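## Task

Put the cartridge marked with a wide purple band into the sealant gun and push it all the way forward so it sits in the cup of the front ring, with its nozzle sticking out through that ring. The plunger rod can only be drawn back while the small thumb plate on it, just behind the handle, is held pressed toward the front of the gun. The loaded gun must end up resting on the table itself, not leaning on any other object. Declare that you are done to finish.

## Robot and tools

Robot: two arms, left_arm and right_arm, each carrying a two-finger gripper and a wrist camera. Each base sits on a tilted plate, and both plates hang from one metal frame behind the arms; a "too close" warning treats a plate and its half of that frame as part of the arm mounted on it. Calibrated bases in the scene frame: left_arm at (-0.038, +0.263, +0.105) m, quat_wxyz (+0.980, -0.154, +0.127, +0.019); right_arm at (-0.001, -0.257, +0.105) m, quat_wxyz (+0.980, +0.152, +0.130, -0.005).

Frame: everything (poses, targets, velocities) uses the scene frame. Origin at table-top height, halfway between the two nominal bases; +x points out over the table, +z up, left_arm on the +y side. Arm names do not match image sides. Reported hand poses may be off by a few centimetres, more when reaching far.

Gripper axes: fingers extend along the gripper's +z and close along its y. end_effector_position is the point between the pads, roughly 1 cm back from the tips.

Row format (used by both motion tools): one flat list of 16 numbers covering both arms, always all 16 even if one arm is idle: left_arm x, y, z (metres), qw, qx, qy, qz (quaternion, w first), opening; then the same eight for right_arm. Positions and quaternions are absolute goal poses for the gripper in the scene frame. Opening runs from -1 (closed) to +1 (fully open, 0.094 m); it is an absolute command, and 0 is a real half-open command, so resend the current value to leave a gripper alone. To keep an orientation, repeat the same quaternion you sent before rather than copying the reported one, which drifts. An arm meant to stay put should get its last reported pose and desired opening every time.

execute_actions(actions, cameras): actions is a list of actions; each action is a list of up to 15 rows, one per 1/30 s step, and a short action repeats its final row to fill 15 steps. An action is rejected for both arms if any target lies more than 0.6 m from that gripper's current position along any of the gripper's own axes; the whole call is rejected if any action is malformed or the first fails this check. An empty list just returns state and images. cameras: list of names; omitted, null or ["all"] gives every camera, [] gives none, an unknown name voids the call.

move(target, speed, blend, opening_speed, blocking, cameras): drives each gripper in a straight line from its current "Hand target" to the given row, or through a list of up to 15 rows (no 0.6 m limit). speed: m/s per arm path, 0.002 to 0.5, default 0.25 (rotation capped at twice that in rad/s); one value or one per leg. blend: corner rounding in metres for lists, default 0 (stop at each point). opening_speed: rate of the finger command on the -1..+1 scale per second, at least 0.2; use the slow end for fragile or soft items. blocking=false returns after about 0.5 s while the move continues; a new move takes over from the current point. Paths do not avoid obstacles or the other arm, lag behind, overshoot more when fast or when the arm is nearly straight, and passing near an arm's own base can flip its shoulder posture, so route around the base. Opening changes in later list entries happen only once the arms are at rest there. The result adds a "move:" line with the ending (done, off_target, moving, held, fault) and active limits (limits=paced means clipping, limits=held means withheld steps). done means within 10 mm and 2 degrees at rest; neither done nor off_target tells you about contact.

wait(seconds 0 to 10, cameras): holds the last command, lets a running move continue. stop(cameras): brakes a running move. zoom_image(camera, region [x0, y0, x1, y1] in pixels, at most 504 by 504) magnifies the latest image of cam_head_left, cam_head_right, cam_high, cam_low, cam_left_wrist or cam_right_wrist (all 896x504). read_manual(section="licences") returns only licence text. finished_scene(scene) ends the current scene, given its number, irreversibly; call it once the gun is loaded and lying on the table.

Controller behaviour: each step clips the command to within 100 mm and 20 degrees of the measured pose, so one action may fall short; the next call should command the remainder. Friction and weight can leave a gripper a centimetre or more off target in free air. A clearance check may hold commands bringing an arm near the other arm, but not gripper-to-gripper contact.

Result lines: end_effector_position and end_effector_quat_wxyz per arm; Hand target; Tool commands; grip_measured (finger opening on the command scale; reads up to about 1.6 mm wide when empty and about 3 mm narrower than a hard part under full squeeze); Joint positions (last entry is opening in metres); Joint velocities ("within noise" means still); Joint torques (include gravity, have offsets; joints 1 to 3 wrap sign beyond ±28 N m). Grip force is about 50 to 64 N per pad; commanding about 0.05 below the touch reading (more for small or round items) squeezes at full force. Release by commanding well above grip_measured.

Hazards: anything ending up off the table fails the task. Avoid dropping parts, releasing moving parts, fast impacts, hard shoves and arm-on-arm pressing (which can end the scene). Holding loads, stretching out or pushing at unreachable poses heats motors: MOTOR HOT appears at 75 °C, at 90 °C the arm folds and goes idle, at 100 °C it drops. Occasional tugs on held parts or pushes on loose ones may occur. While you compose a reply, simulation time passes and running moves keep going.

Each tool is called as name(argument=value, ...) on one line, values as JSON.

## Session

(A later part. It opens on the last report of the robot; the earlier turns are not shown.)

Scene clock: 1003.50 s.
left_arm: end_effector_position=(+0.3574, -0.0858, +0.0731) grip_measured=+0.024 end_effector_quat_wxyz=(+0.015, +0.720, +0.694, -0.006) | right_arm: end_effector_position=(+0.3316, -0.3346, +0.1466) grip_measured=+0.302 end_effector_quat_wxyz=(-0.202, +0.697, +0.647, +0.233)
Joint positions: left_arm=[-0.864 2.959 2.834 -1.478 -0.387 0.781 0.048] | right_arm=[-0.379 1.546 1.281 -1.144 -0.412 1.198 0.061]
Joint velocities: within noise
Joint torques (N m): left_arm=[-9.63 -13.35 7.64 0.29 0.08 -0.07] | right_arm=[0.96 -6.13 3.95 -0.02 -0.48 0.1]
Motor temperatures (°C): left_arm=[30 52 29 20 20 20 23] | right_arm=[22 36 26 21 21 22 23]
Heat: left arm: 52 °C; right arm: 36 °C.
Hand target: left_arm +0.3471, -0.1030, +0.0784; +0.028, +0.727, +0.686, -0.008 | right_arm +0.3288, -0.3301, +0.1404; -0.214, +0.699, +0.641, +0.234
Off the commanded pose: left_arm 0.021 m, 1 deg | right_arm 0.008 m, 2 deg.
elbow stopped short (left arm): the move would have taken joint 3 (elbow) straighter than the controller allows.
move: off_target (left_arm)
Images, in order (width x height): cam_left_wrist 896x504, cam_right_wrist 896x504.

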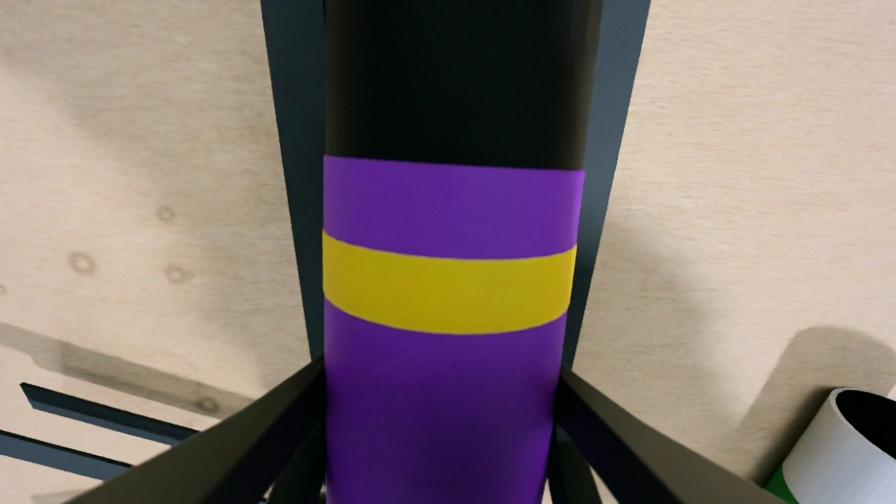

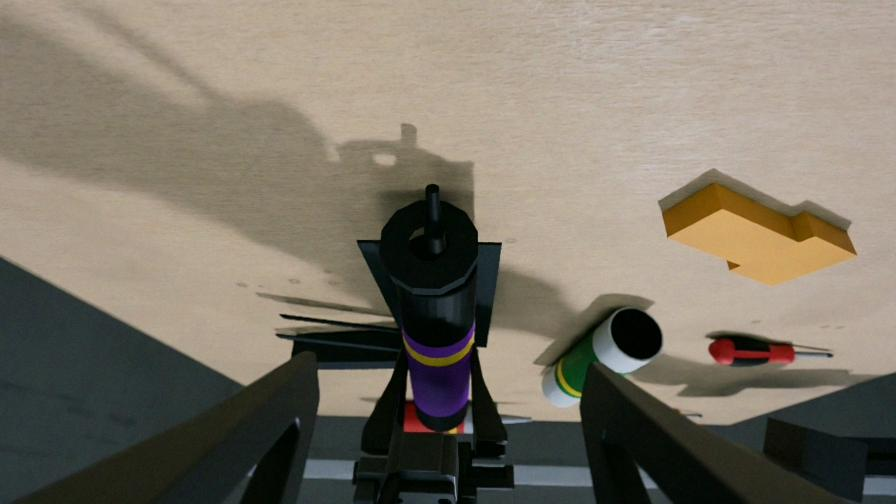

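execute_actions(actions=[])

Scene clock: 1028.10 s.
left_arm: end_effector_position=(+0.3574, -0.0858, +0.0731) grip_measured=+0.024 end_effector_quat_wxyz=(+0.015, +0.720, +0.694, -0.006) | right_arm: end_effector_position=(+0.3316, -0.3346, +0.1466) grip_measured=+0.302 end_effector_quat_wxyz=(-0.202, +0.697, +0.647, +0.233)
Joint positions: left_arm=[-0.864 2.959 2.834 -1.478 -0.387 0.781 0.048] | right_arm=[-0.379 1.546 1.281 -1.144 -0.412 1.198 0.061]
Joint velocities: within noise
Joint torques (N m): left_arm=[-9.63 -13.33 7.62 0.29 0.07 -0.08] | right_arm=[0.96 -6.15 3.95 -0.01 -0.48 0.1]
Motor temperatures (°C): left_arm=[30 51 28 20 20 20 23] | right_arm=[22 35 26 21 21 22 23]
Heat: left arm: 51 °C; right arm: 35 °C.
Hand target: left_arm +0.3471, -0.1030, +0.0784; +0.028, +0.727, +0.686, -0.008 | right_arm +0.3288, -0.3301, +0.1404; -0.214, +0.699, +0.641, +0.234
Tool commands: left_gripper/opening=-0.25 right_gripper/opening=+0.3
Off the commanded pose: left_arm 0.021 m, 1 deg | right_arm 0.008 m, 2 deg.

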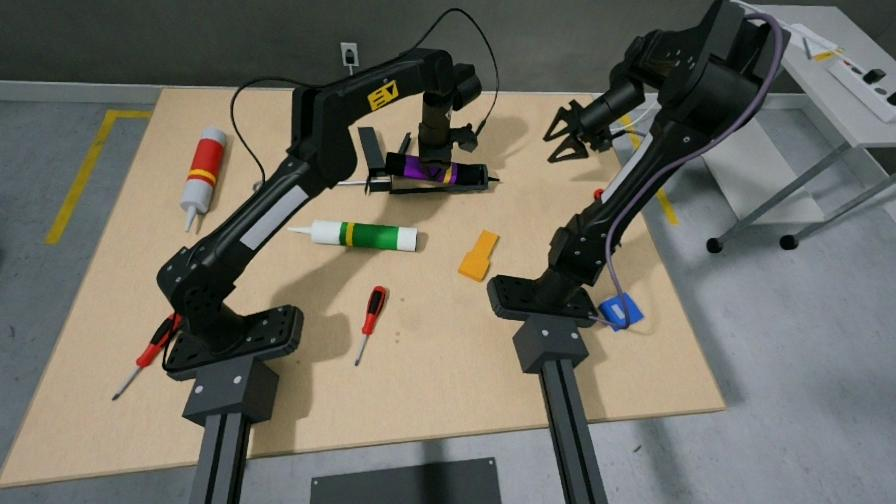

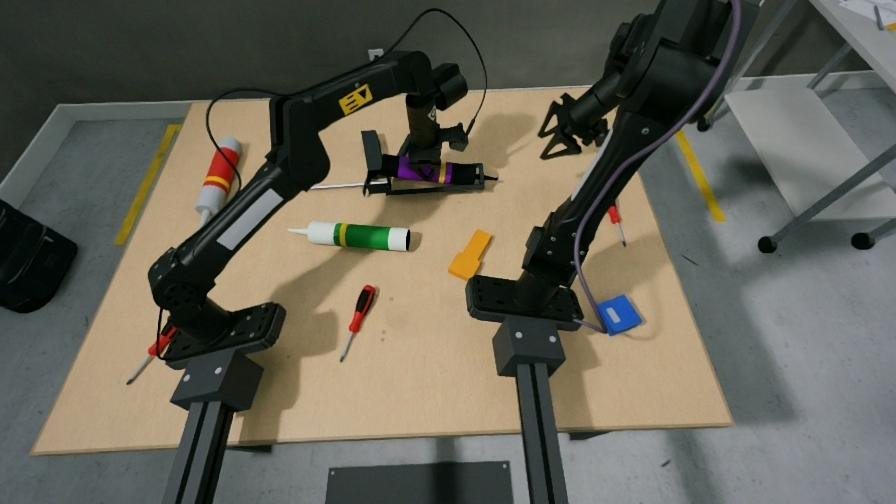

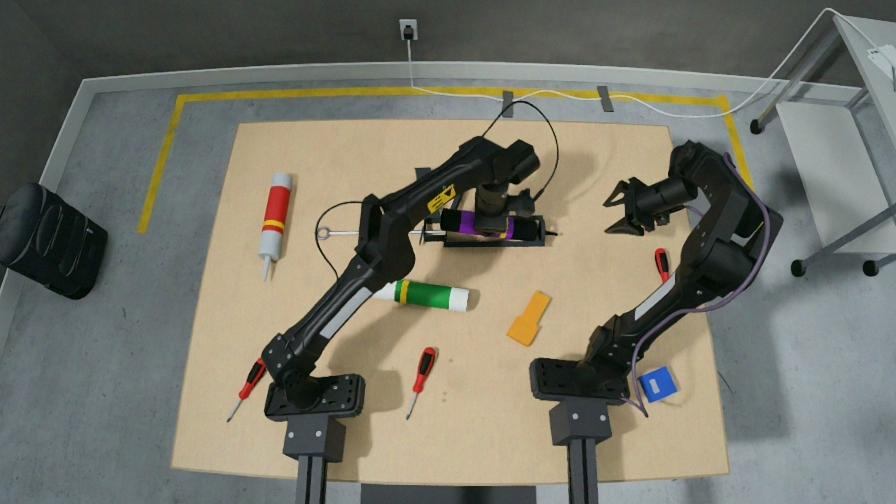

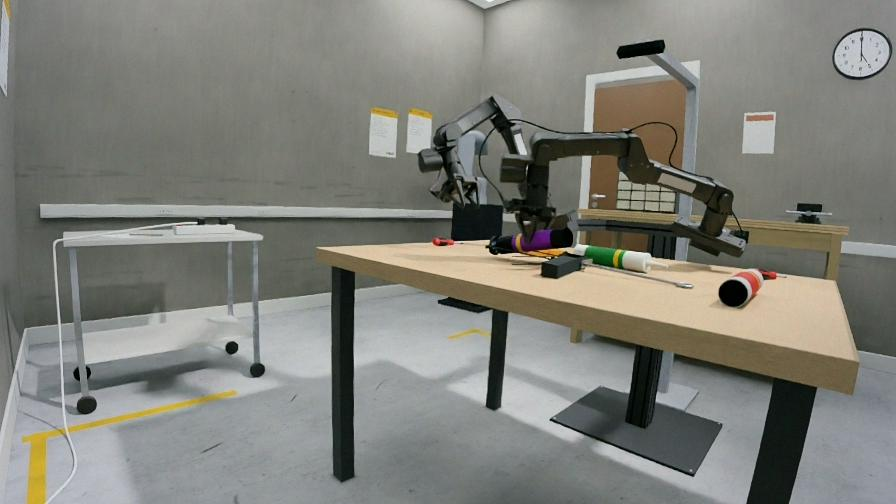

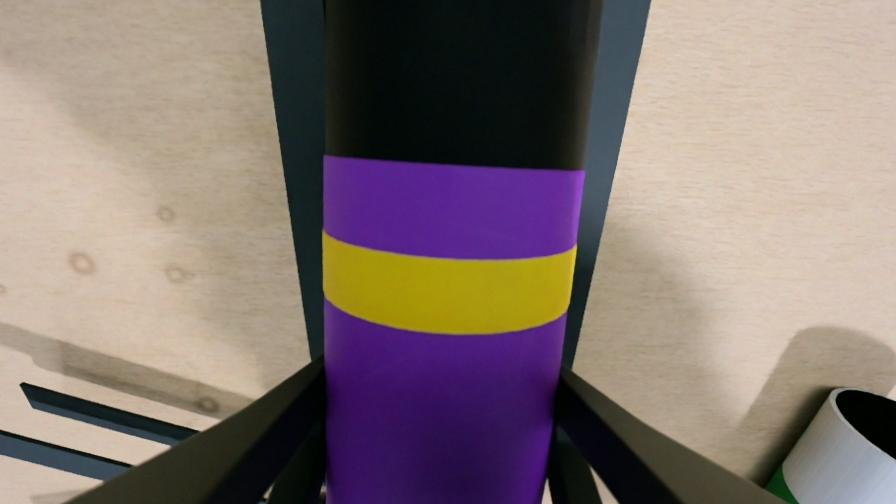

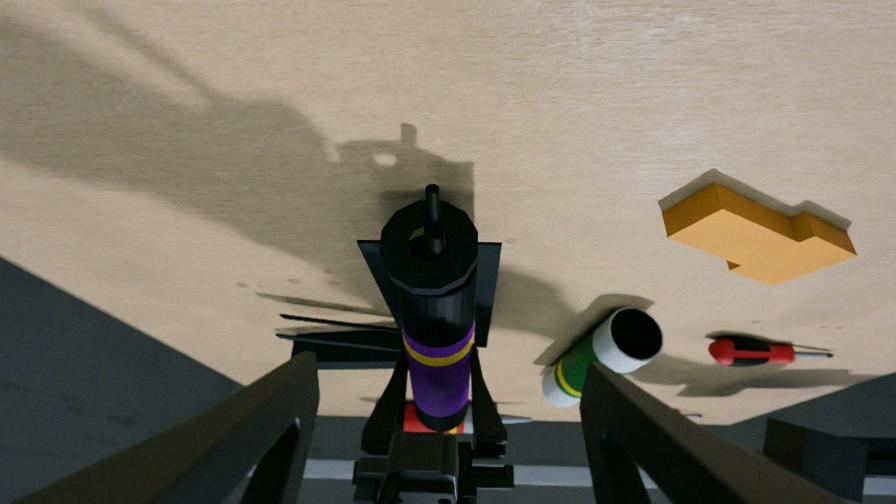

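move(target=[0.3500,-0.106,0.0725,0.0071,0.7270,0.6866,-0.0077,-0.25,0.3289,-0.3301,0.1402,-0.2144,0.6992,0.6407,0.2339,0.3], speed=0.04, cameras=["cam_right_wrist","cam_left_wrist"])

zoom_image(camera="cam_right_wrist", region=[360, 160, 560, 450])

Scene clock: 1036.93 s.
left_arm: end_effector_position=(+0.3576, -0.0892, +0.0682) grip_measured=+0.024 end_effector_quat_wxyz=(+0.018, +0.719, +0.695, -0.006) | right_arm: end_effector_position=(+0.3316, -0.3346, +0.1466) grip_measured=+0.302 end_effector_quat_wxyz=(-0.202, +0.697, +0.647, +0.233)
Joint positions: left_arm=[-0.864 2.97 2.834 -1.461 -0.387 0.781 0.048] | right_arm=[-0.379 1.546 1.281 -1.144 -0.412 1.198 0.061]
Joint velocities: within noise
Joint torques (N m): left_arm=[-9.24 -13.33 7.62 0.32 0.07 0.01] | right_arm=[0.98 -6.15 3.95 -0.02 -0.48 0.09]
Motor temperatures (°C): left_arm=[30 51 28 20 20 20 23] | right_arm=[22 35 26 21 21 22 23]
Heat: left arm: 51 °C; right arm: 35 °C.
Hand target: left_arm +0.3491, -0.1051, +0.0724; +0.031, +0.727, +0.686, -0.008 | right_arm +0.3288, -0.3301, +0.1404; -0.214, +0.699, +0.641, +0.234
Off the commanded pose: left_arm 0.019 m, 2 deg | right_arm 0.008 m, 2 deg.
elbow stopped short (left arm): the move would have taken joint 3 (elbow) straighter than the controller allows.
move: off_target (left_arm)
Images, in order (width x height): cam_left_wrist 896x504, cam_right_wrist 896x504.

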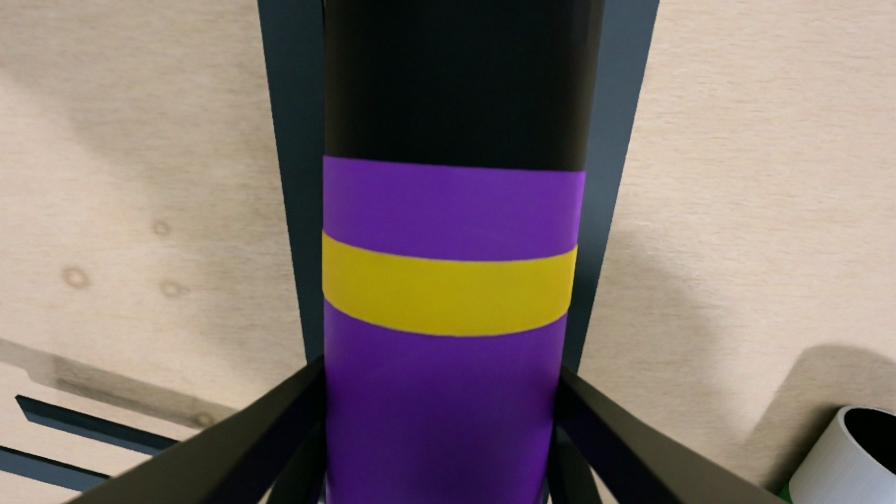

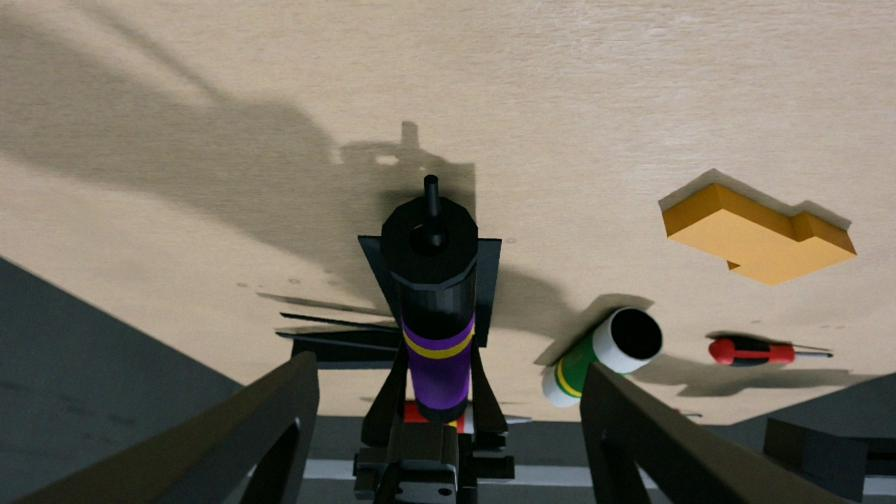

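Scaled by 1.738 from the camera's 896x504 image, which has a finer 1280x720 frame.

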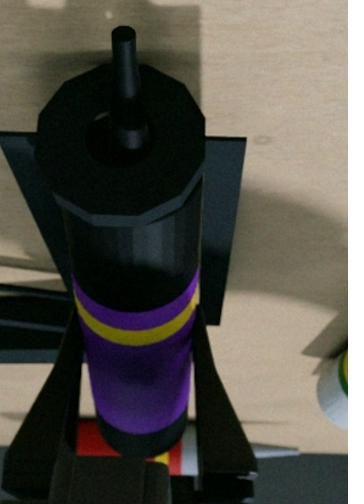

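move(target=[0.3500,-0.112,0.0680,0.0240,0.7266,0.6862,-0.0254,-0.25,0.3289,-0.3301,0.1402,-0.2144,0.6992,0.6407,0.2339,0.3], speed=0.04, cameras=["cam_right_wrist","cam_left_wrist"])

zoom_image(camera="cam_right_wrist", region=[360, 160, 560, 450])

Scene clock: 1056.73 s.
left_arm: end_effector_position=(+0.3574, -0.0948, +0.0657) grip_measured=+0.024 end_effector_quat_wxyz=(+0.024, +0.717, +0.696, -0.014) | right_arm: end_effector_position=(+0.3316, -0.3346, +0.1466) grip_measured=+0.302 end_effector_quat_wxyz=(-0.202, +0.697, +0.647, +0.233)
Joint positions: left_arm=[-0.864 2.976 2.834 -1.441 -0.371 0.781 0.048] | right_arm=[-0.379 1.546 1.281 -1.144 -0.412 1.198 0.061]
Joint velocities: within noise
Joint torques (N m): left_arm=[-8.51 -13.23 7.69 0.38 0.28 0.13] | right_arm=[0.98 -6.15 3.95 -0.02 -0.48 0.1]
Motor temperatures (°C): left_arm=[30 50 28 20 20 20 23] | right_arm=[22 35 26 21 21 22 23]
Heat: left arm: 50 °C; right arm: 35 °C.
Hand target: left_arm +0.3493, -0.1111, +0.0682; +0.037, +0.726, +0.686, -0.025 | right_arm +0.3288, -0.3301, +0.1404; -0.214, +0.699, +0.641, +0.234
Off the commanded pose: left_arm 0.019 m, 2 deg | right_arm 0.008 m, 2 deg.
elbow stopped short (left arm): the move would have taken joint 3 (elbow) straighter than the controller allows.
move: off_target (left_arm)
Images, in order (width x height): cam_left_wrist 896x504, cam_right_wrist 896x504.

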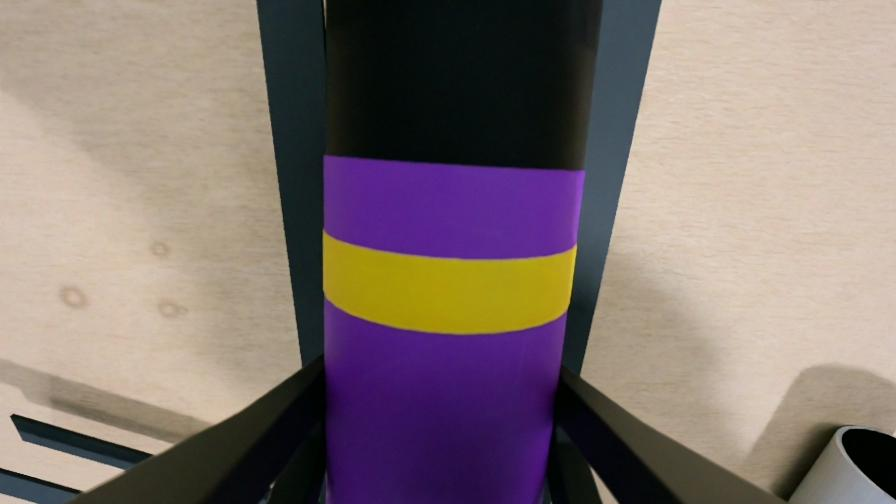

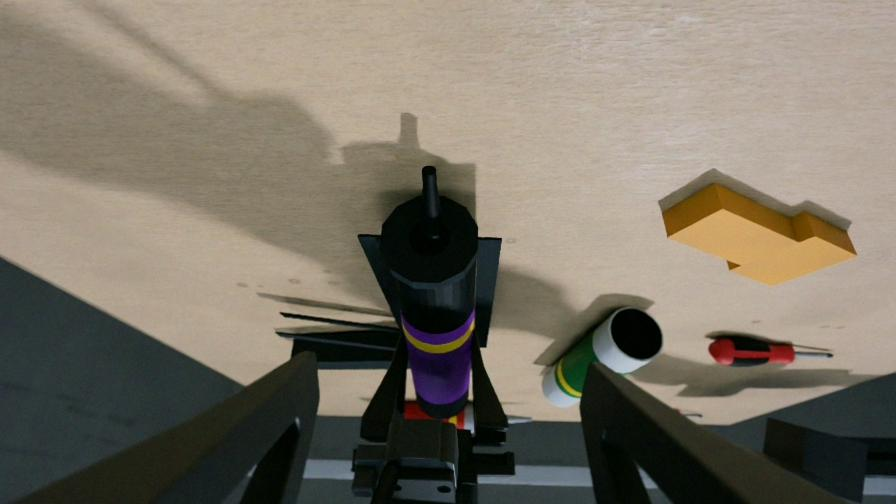

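Scaled by 1.738 from the camera's 896x504 image, which has a finer 1280x720 frame.

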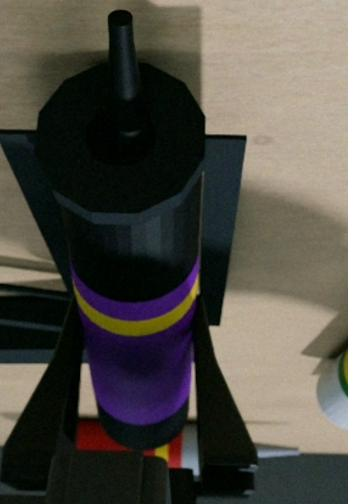

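move(target=[0.3500,-0.117,0.0640,0.0410,0.7258,0.6853,-0.0434,-0.25,0.3289,-0.3301,0.1402,-0.2144,0.6992,0.6407,0.2339,0.3], speed=0.04, cameras=["cam_right_wrist","cam_left_wrist","cam_head_left"])

zoom_image(camera="cam_right_wrist", region=[360, 160, 560, 450])

zoom_image(camera="cam_head_left", region=[330, 100, 530, 220])

Scene clock: 1069.07 s.
left_arm: end_effector_position=(+0.3579, -0.1019, +0.0662) grip_measured=+0.024 end_effector_quat_wxyz=(+0.035, +0.717, +0.696, -0.027) | right_arm: end_effector_position=(+0.3316, -0.3346, +0.1466) grip_measured=+0.302 end_effector_quat_wxyz=(-0.202, +0.697, +0.647, +0.233)
Joint positions: left_arm=[-0.864 2.976 2.834 -1.418 -0.346 0.791 0.048] | right_arm=[-0.379 1.546 1.281 -1.144 -0.412 1.198 0.061]
Joint velocities: within noise
Joint torques (N m): left_arm=[-7.76 -13.55 6.26 0.52 0.38 0.17] | right_arm=[0.98 -6.13 3.93 -0.02 -0.47 0.09]
Motor temperatures (°C): left_arm=[30 50 28 20 20 20 23] | right_arm=[22 35 26 21 21 22 23]
Heat: left arm: 50 °C; right arm: 35 °C.
Hand target: left_arm +0.3496, -0.1164, +0.0644; +0.044, +0.726, +0.685, -0.043 | right_arm +0.3288, -0.3301, +0.1404; -0.214, +0.699, +0.641, +0.234
Off the commanded pose: left_arm 0.017 m, 3 deg | right_arm 0.008 m, 2 deg.
move: off_target (left_arm)
Images, in order (width x height): cam_head_left 896x504, cam_left_wrist 896x504, cam_right_wrist 896x504.

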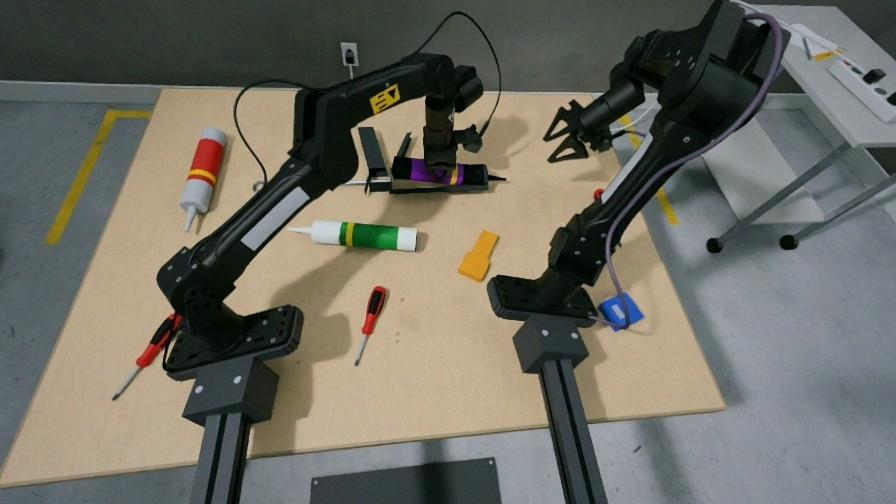

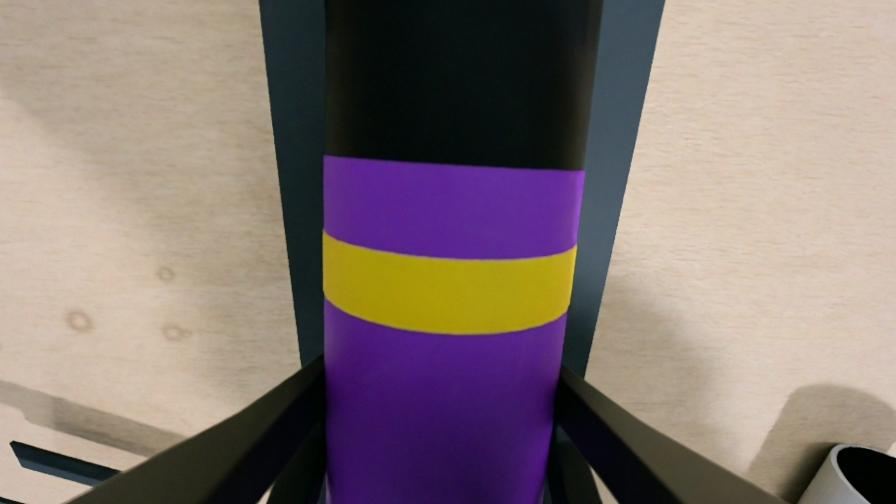

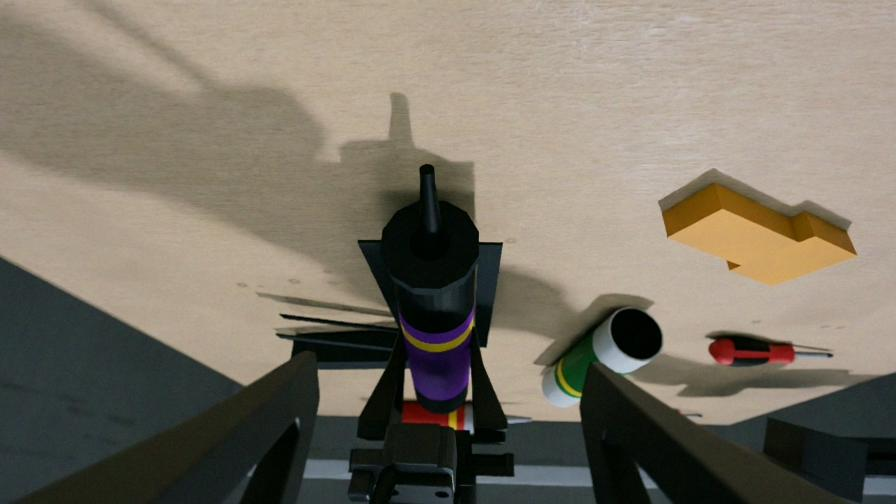

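Scaled by 1.738 from the camera's 896x504 image, which has a finer 1280x720 frame.

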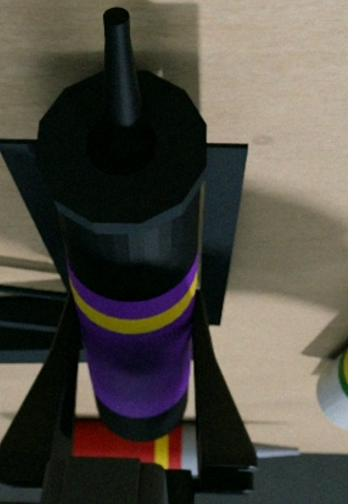

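Scaled by 2.520 from the camera's 896x504 image, which has a finer 1280x720 frame.

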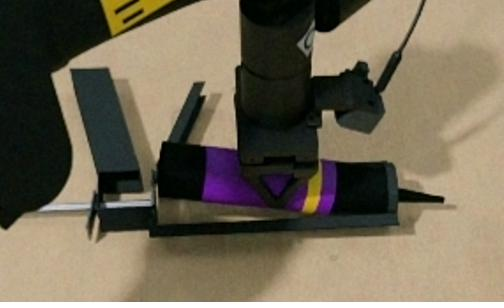

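move(target=[0.3500,-0.117,0.0570,0.0350,0.7258,0.6853,-0.0374,-0.25,0.3289,-0.3301,0.1402,-0.2144,0.6992,0.6407,0.2339,0.3], speed=0.04, cameras=["cam_right_wrist","cam_left_wrist","cam_head_left"])

zoom_image(camera="cam_right_wrist", region=[360, 160, 560, 450])

zoom_image(camera="cam_head_left", region=[330, 100, 530, 220])

Scene clock: 1077.37 s.
left_arm: end_effector_position=(+0.3535, -0.1036, +0.0558) grip_measured=+0.024 end_effector_quat_wxyz=(+0.028, +0.720, +0.693, -0.027) | right_arm: end_effector_position=(+0.3316, -0.3346, +0.1466) grip_measured=+0.302 end_effector_quat_wxyz=(-0.202, +0.697, +0.647, +0.233)
Joint positions: left_arm=[-0.864 2.997 2.834 -1.412 -0.346 0.792 0.048] | right_arm=[-0.379 1.546 1.281 -1.144 -0.412 1.198 0.061]
Joint velocities: within noise
Joint torques (N m): left_arm=[-7.65 -13.53 7.56 0.43 0.28 0.14] | right_arm=[0.98 -6.13 3.95 -0.02 -0.48 0.09]
Motor temperatures (°C): left_arm=[29 51 28 20 21 20 23] | right_arm=[22 35 26 21 21 22 23]
Heat: left arm: 51 °C; right arm: 35 °C.
Hand target: left_arm +0.3494, -0.1164, +0.0571; +0.041, +0.726, +0.685, -0.037 | right_arm +0.3288, -0.3301, +0.1404; -0.214, +0.699, +0.641, +0.234
Off the commanded pose: left_arm 0.014 m, 2 deg | right_arm 0.008 m, 2 deg.
move: off_target (left_arm)
Images, in order (width x height): cam_head_left 896x504, cam_left_wrist 896x504, cam_right_wrist 896x504.

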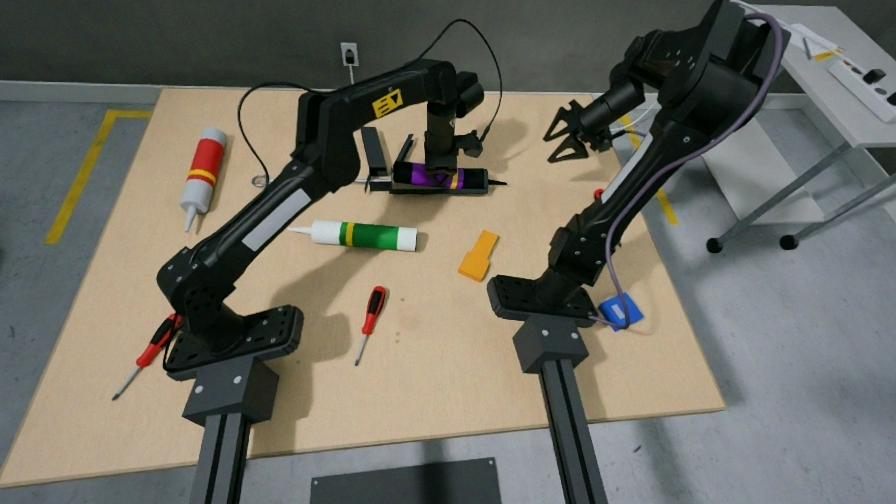

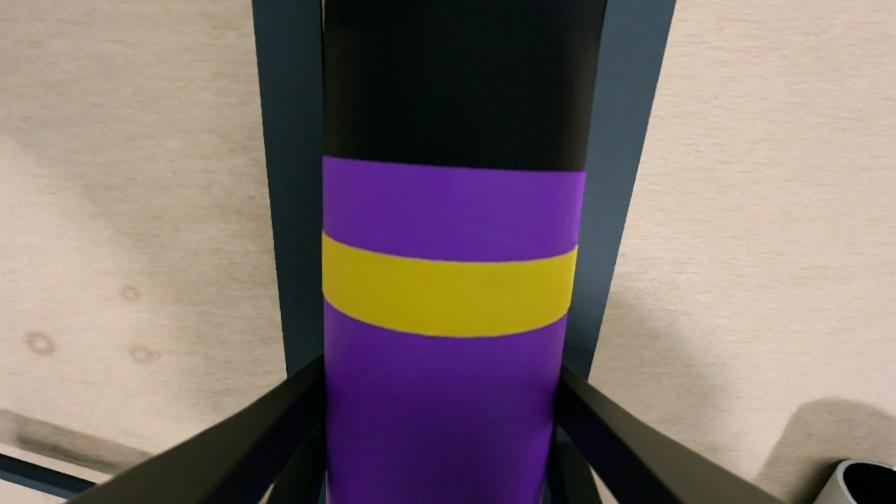

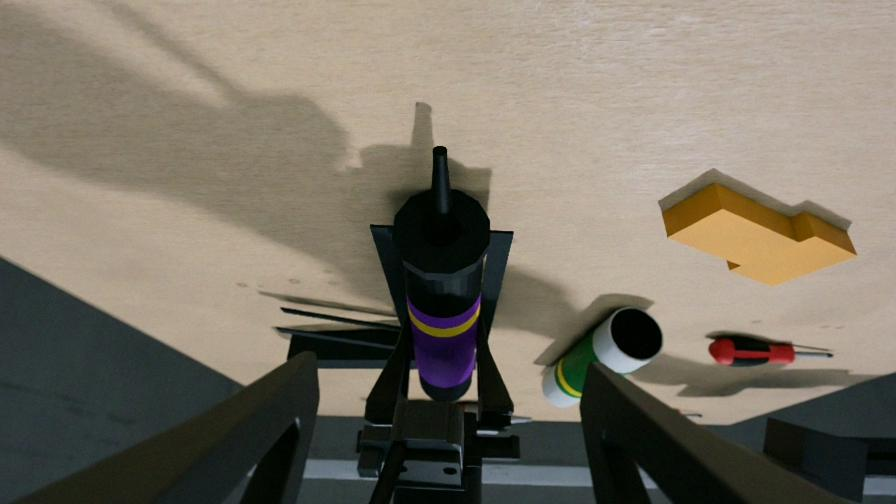

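Scaled by 1.738 from the camera's 896x504 image, which has a finer 1280x720 frame.

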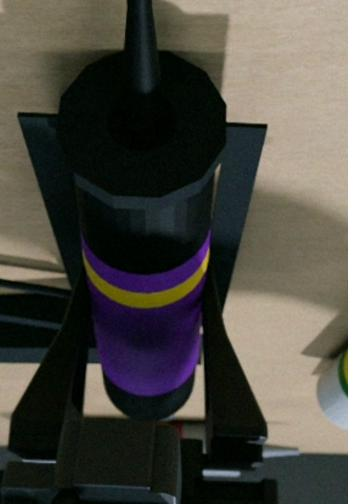

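Scaled by 2.520 from the camera's 896x504 image, which has a finer 1280x720 frame.

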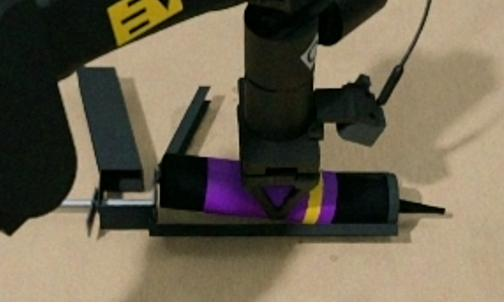

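zoom_image(camera="cam_right_wrist", region=[380, 140, 500, 260])

zoom_image(camera="cam_low", region=[460, 210, 620, 290])

Scaled by 4.200 from the camera's 896x504 image, which has a finer 1280x720 frame.

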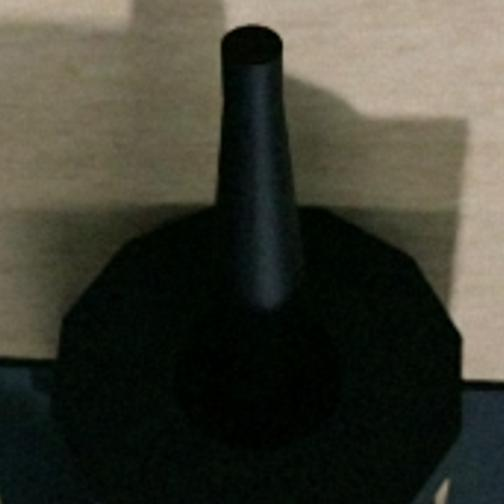

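This scene's latest camera images include none from cam_low. They are from: cam_head_left, cam_left_wrist, cam_right_wrist. cam_low's image comes with the result of a call that names it in "cameras".

move(target=[0.3510,-0.1175,0.0520,0.0540,0.7249,0.6845,-0.0570,-0.25,0.3289,-0.3301,0.1402,-0.2144,0.6992,0.6407,0.2339,0.3], speed=0.04, cameras=["cam_right_wrist","cam_left_wrist","cam_head_left","cam_low"])

zoom_image(camera="cam_right_wrist", region=[360, 160, 560, 450])

zoom_image(camera="cam_head_left", region=[330, 100, 530, 220])

zoom_image(camera="cam_low", region=[460, 210, 620, 290])

Scene clock: 1121.13 s.
left_arm: end_effector_position=(+0.3549, -0.1042, +0.0547) grip_measured=+0.024 end_effector_quat_wxyz=(+0.030, +0.723, +0.689, -0.034) | right_arm: end_effector_position=(+0.3316, -0.3346, +0.1466) grip_measured=+0.302 end_effector_quat_wxyz=(-0.202, +0.697, +0.647, +0.233)
Joint positions: left_arm=[-0.858 2.997 2.834 -1.405 -0.331 0.811 0.048] | right_arm=[-0.379 1.546 1.281 -1.144 -0.412 1.198 0.061]
Joint velocities: within noise
Joint torques (N m): left_arm=[-6.74 -14.91 4.11 0.73 0.52 0.13] | right_arm=[0.98 -6.15 3.96 -0.01 -0.48 0.09]
Motor temperatures (°C): left_arm=[29 46 28 20 21 20 23] | right_arm=[22 35 26 21 21 22 22]
Heat: left arm: 46 °C; right arm: 35 °C.
Hand target: left_arm +0.3510, -0.1173, +0.0524; +0.043, +0.726, +0.685, -0.056 | right_arm +0.3288, -0.3301, +0.1404; -0.214, +0.699, +0.641, +0.234
Off the commanded pose: left_arm 0.014 m, 4 deg | right_arm 0.008 m, 2 deg.
move: off_target (left_arm)
Images, in order (width x height): cam_head_left 896x504, cam_low 896x504, cam_left_wrist 896x504, cam_right_wrist 896x504.

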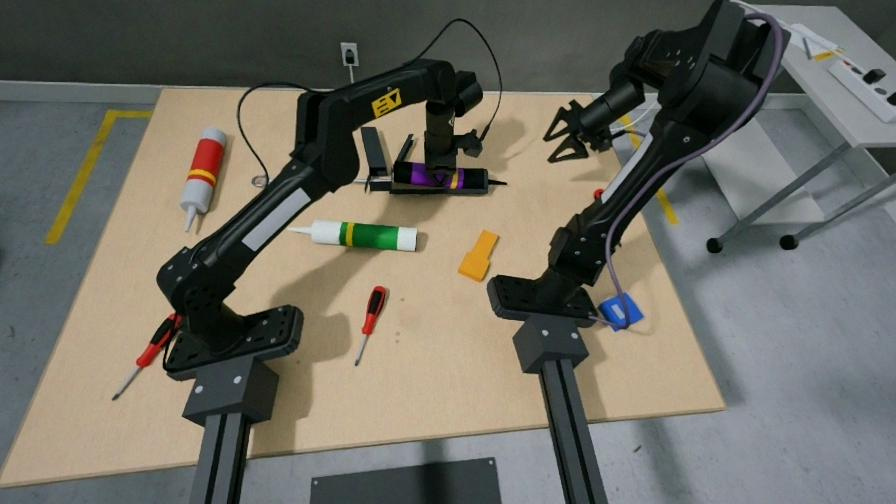

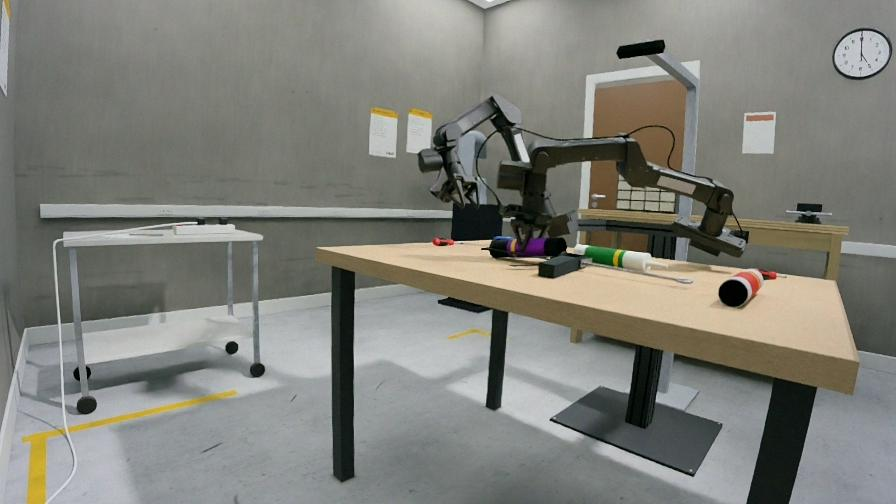

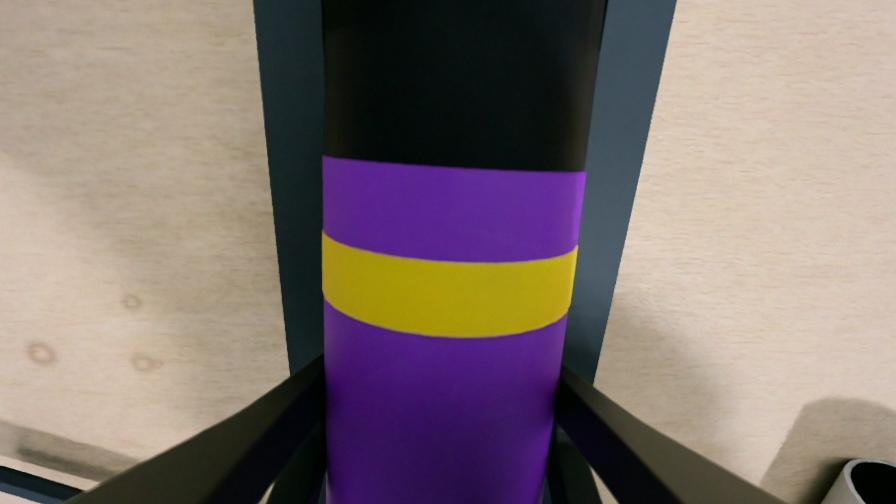

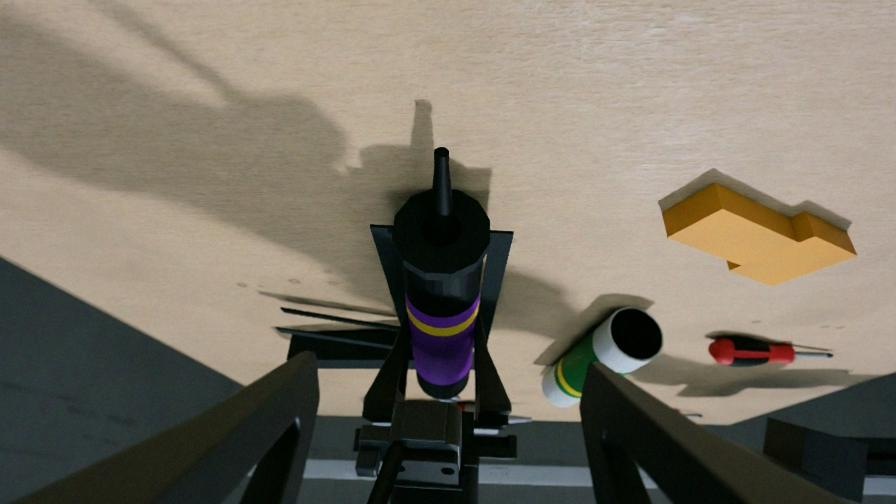

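Scaled by 1.738 from the camera's 896x504 image, which has a finer 1280x720 frame.

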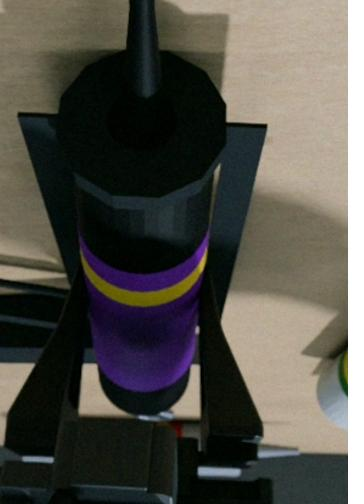

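Scaled by 2.520 from the camera's 896x504 image, which has a finer 1280x720 frame.

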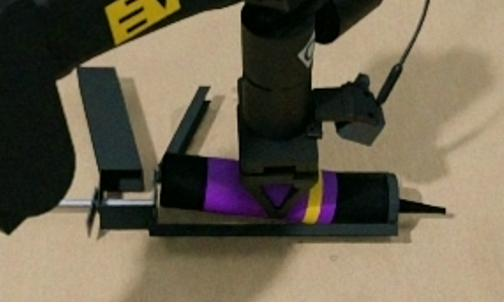

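Scaled by 3.150 from the camera's 896x504 image, which has a finer 1280x720 frame.

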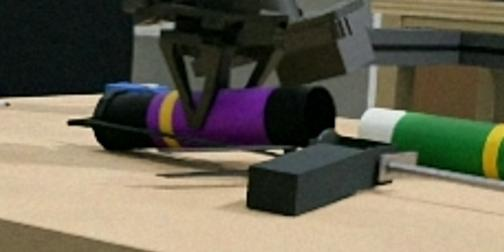

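move(target=[0.3500,-0.1040,0.0560,0.0300,0.7230,0.6890,-0.0340,0.2,0.3289,-0.3301,0.1402,-0.2144,0.6992,0.6407,0.2339,0.3], speed=0.04, opening_speed=0.3, cameras=["cam_right_wrist","cam_left_wrist","cam_head_left","cam_low"])

zoom_image(camera="cam_right_wrist", region=[360, 160, 560, 450])

zoom_image(camera="cam_head_left", region=[330, 100, 530, 220])

zoom_image(camera="cam_low", region=[460, 210, 620, 290])

Scene clock: 1139.63 s.
left_arm: end_effector_position=(+0.3504, -0.1009, +0.0464) grip_measured=+0.198 end_effector_quat_wxyz=(+0.020, +0.724, +0.689, -0.027) | right_arm: end_effector_position=(+0.3316, -0.3346, +0.1466) grip_measured=+0.302 end_effector_quat_wxyz=(-0.202, +0.697, +0.647, +0.233)
Joint positions: left_arm=[-0.858 2.964 2.732 -1.358 -0.344 0.803 0.056] | right_arm=[-0.379 1.546 1.281 -1.144 -0.412 1.198 0.061]
Joint velocities: within noise
Joint torques (N m): left_arm=[-6.94 -17.46 3.56 0.38 0.18 -0.02] | right_arm=[0.96 -6.15 3.95 -0.02 -0.48 0.09]
Motor temperatures (°C): left_arm=[28 48 27 20 21 20 23] | right_arm=[22 35 26 21 21 22 22]
Heat: left arm: 48 °C; right arm: 35 °C.
Hand target: left_arm +0.3500, -0.1041, +0.0559; +0.028, +0.723, +0.689, -0.034 | right_arm +0.3288, -0.3301, +0.1404; -0.214, +0.699, +0.641, +0.234
Off the commanded pose: left_arm 0.010 m, 1 deg | right_arm 0.008 m, 2 deg.
move: done
Images, in order (width x height): cam_head_left 896x504, cam_low 896x504, cam_left_wrist 896x504, cam_right_wrist 896x504.

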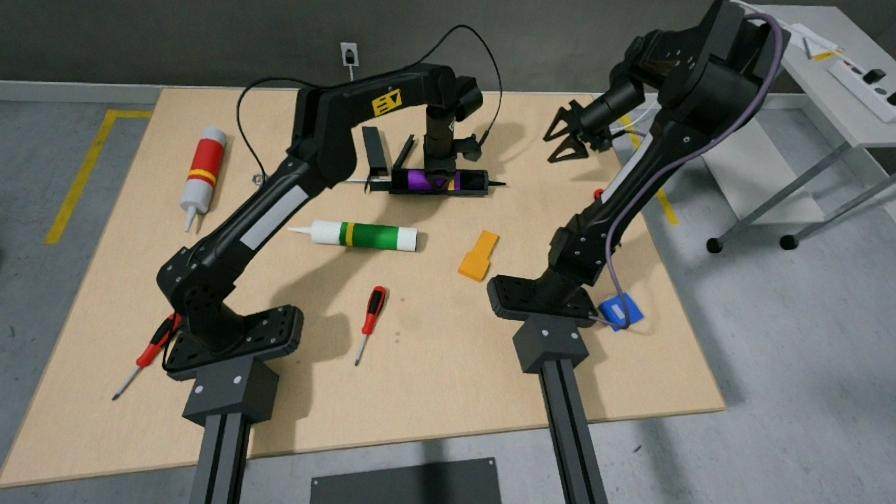

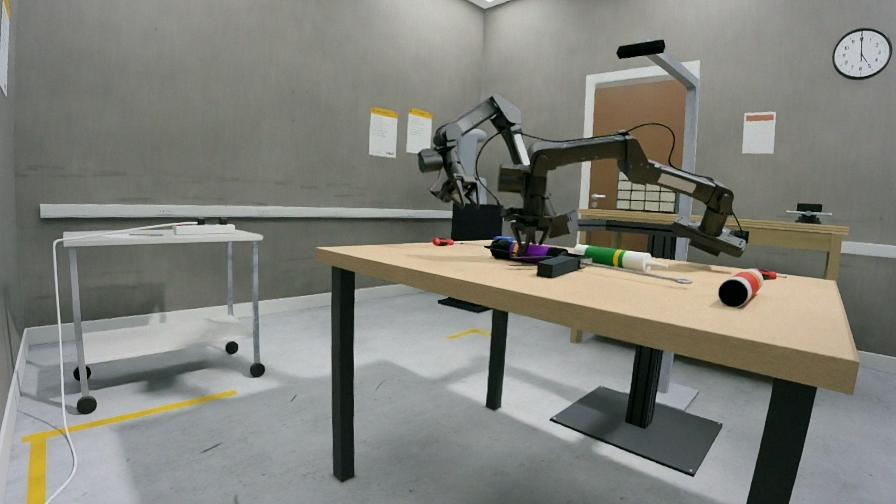

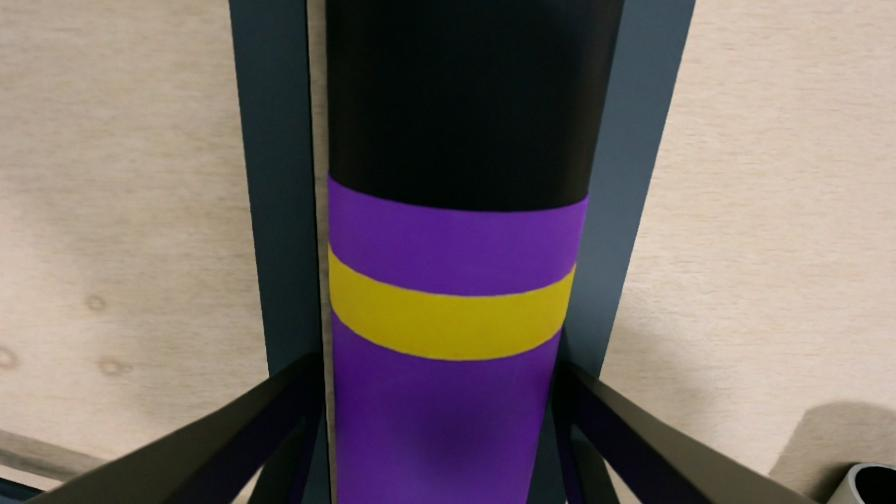

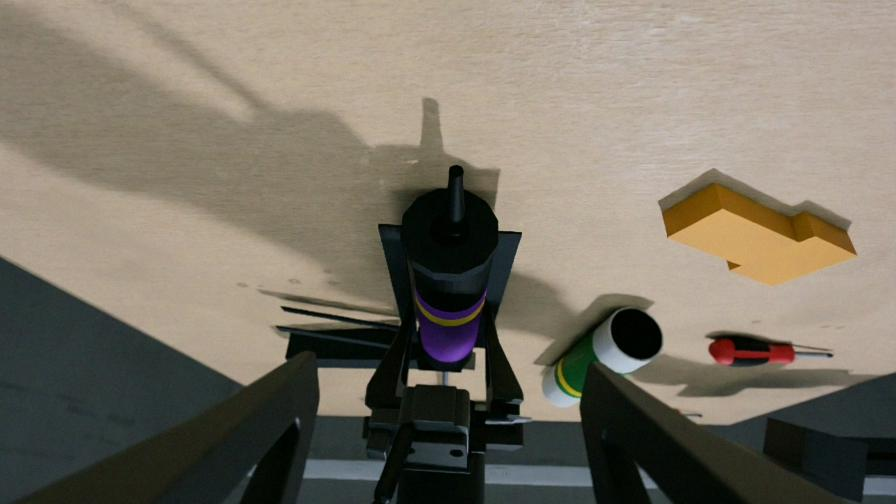

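Scaled by 1.738 from the camera's 896x504 image, which has a finer 1280x720 frame.

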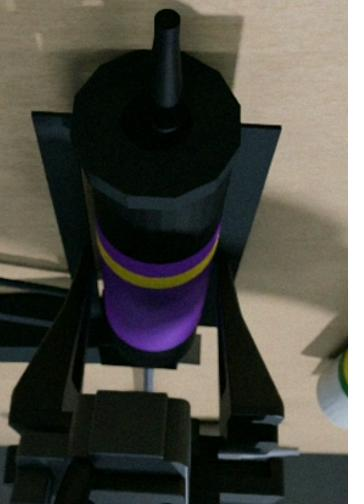

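Scaled by 2.520 from the camera's 896x504 image, which has a finer 1280x720 frame.

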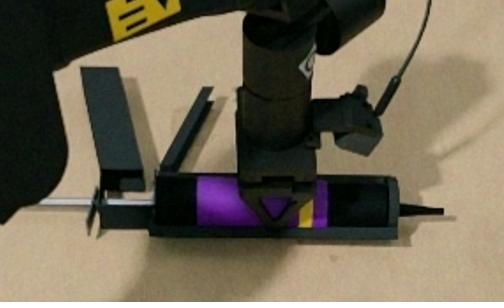

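Scaled by 3.150 from the camera's 896x504 image, which has a finer 1280x720 frame.

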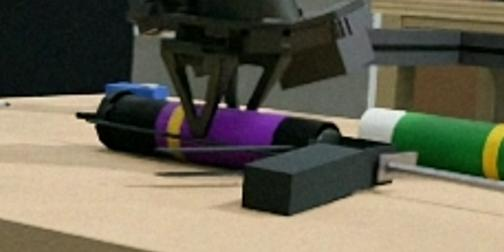

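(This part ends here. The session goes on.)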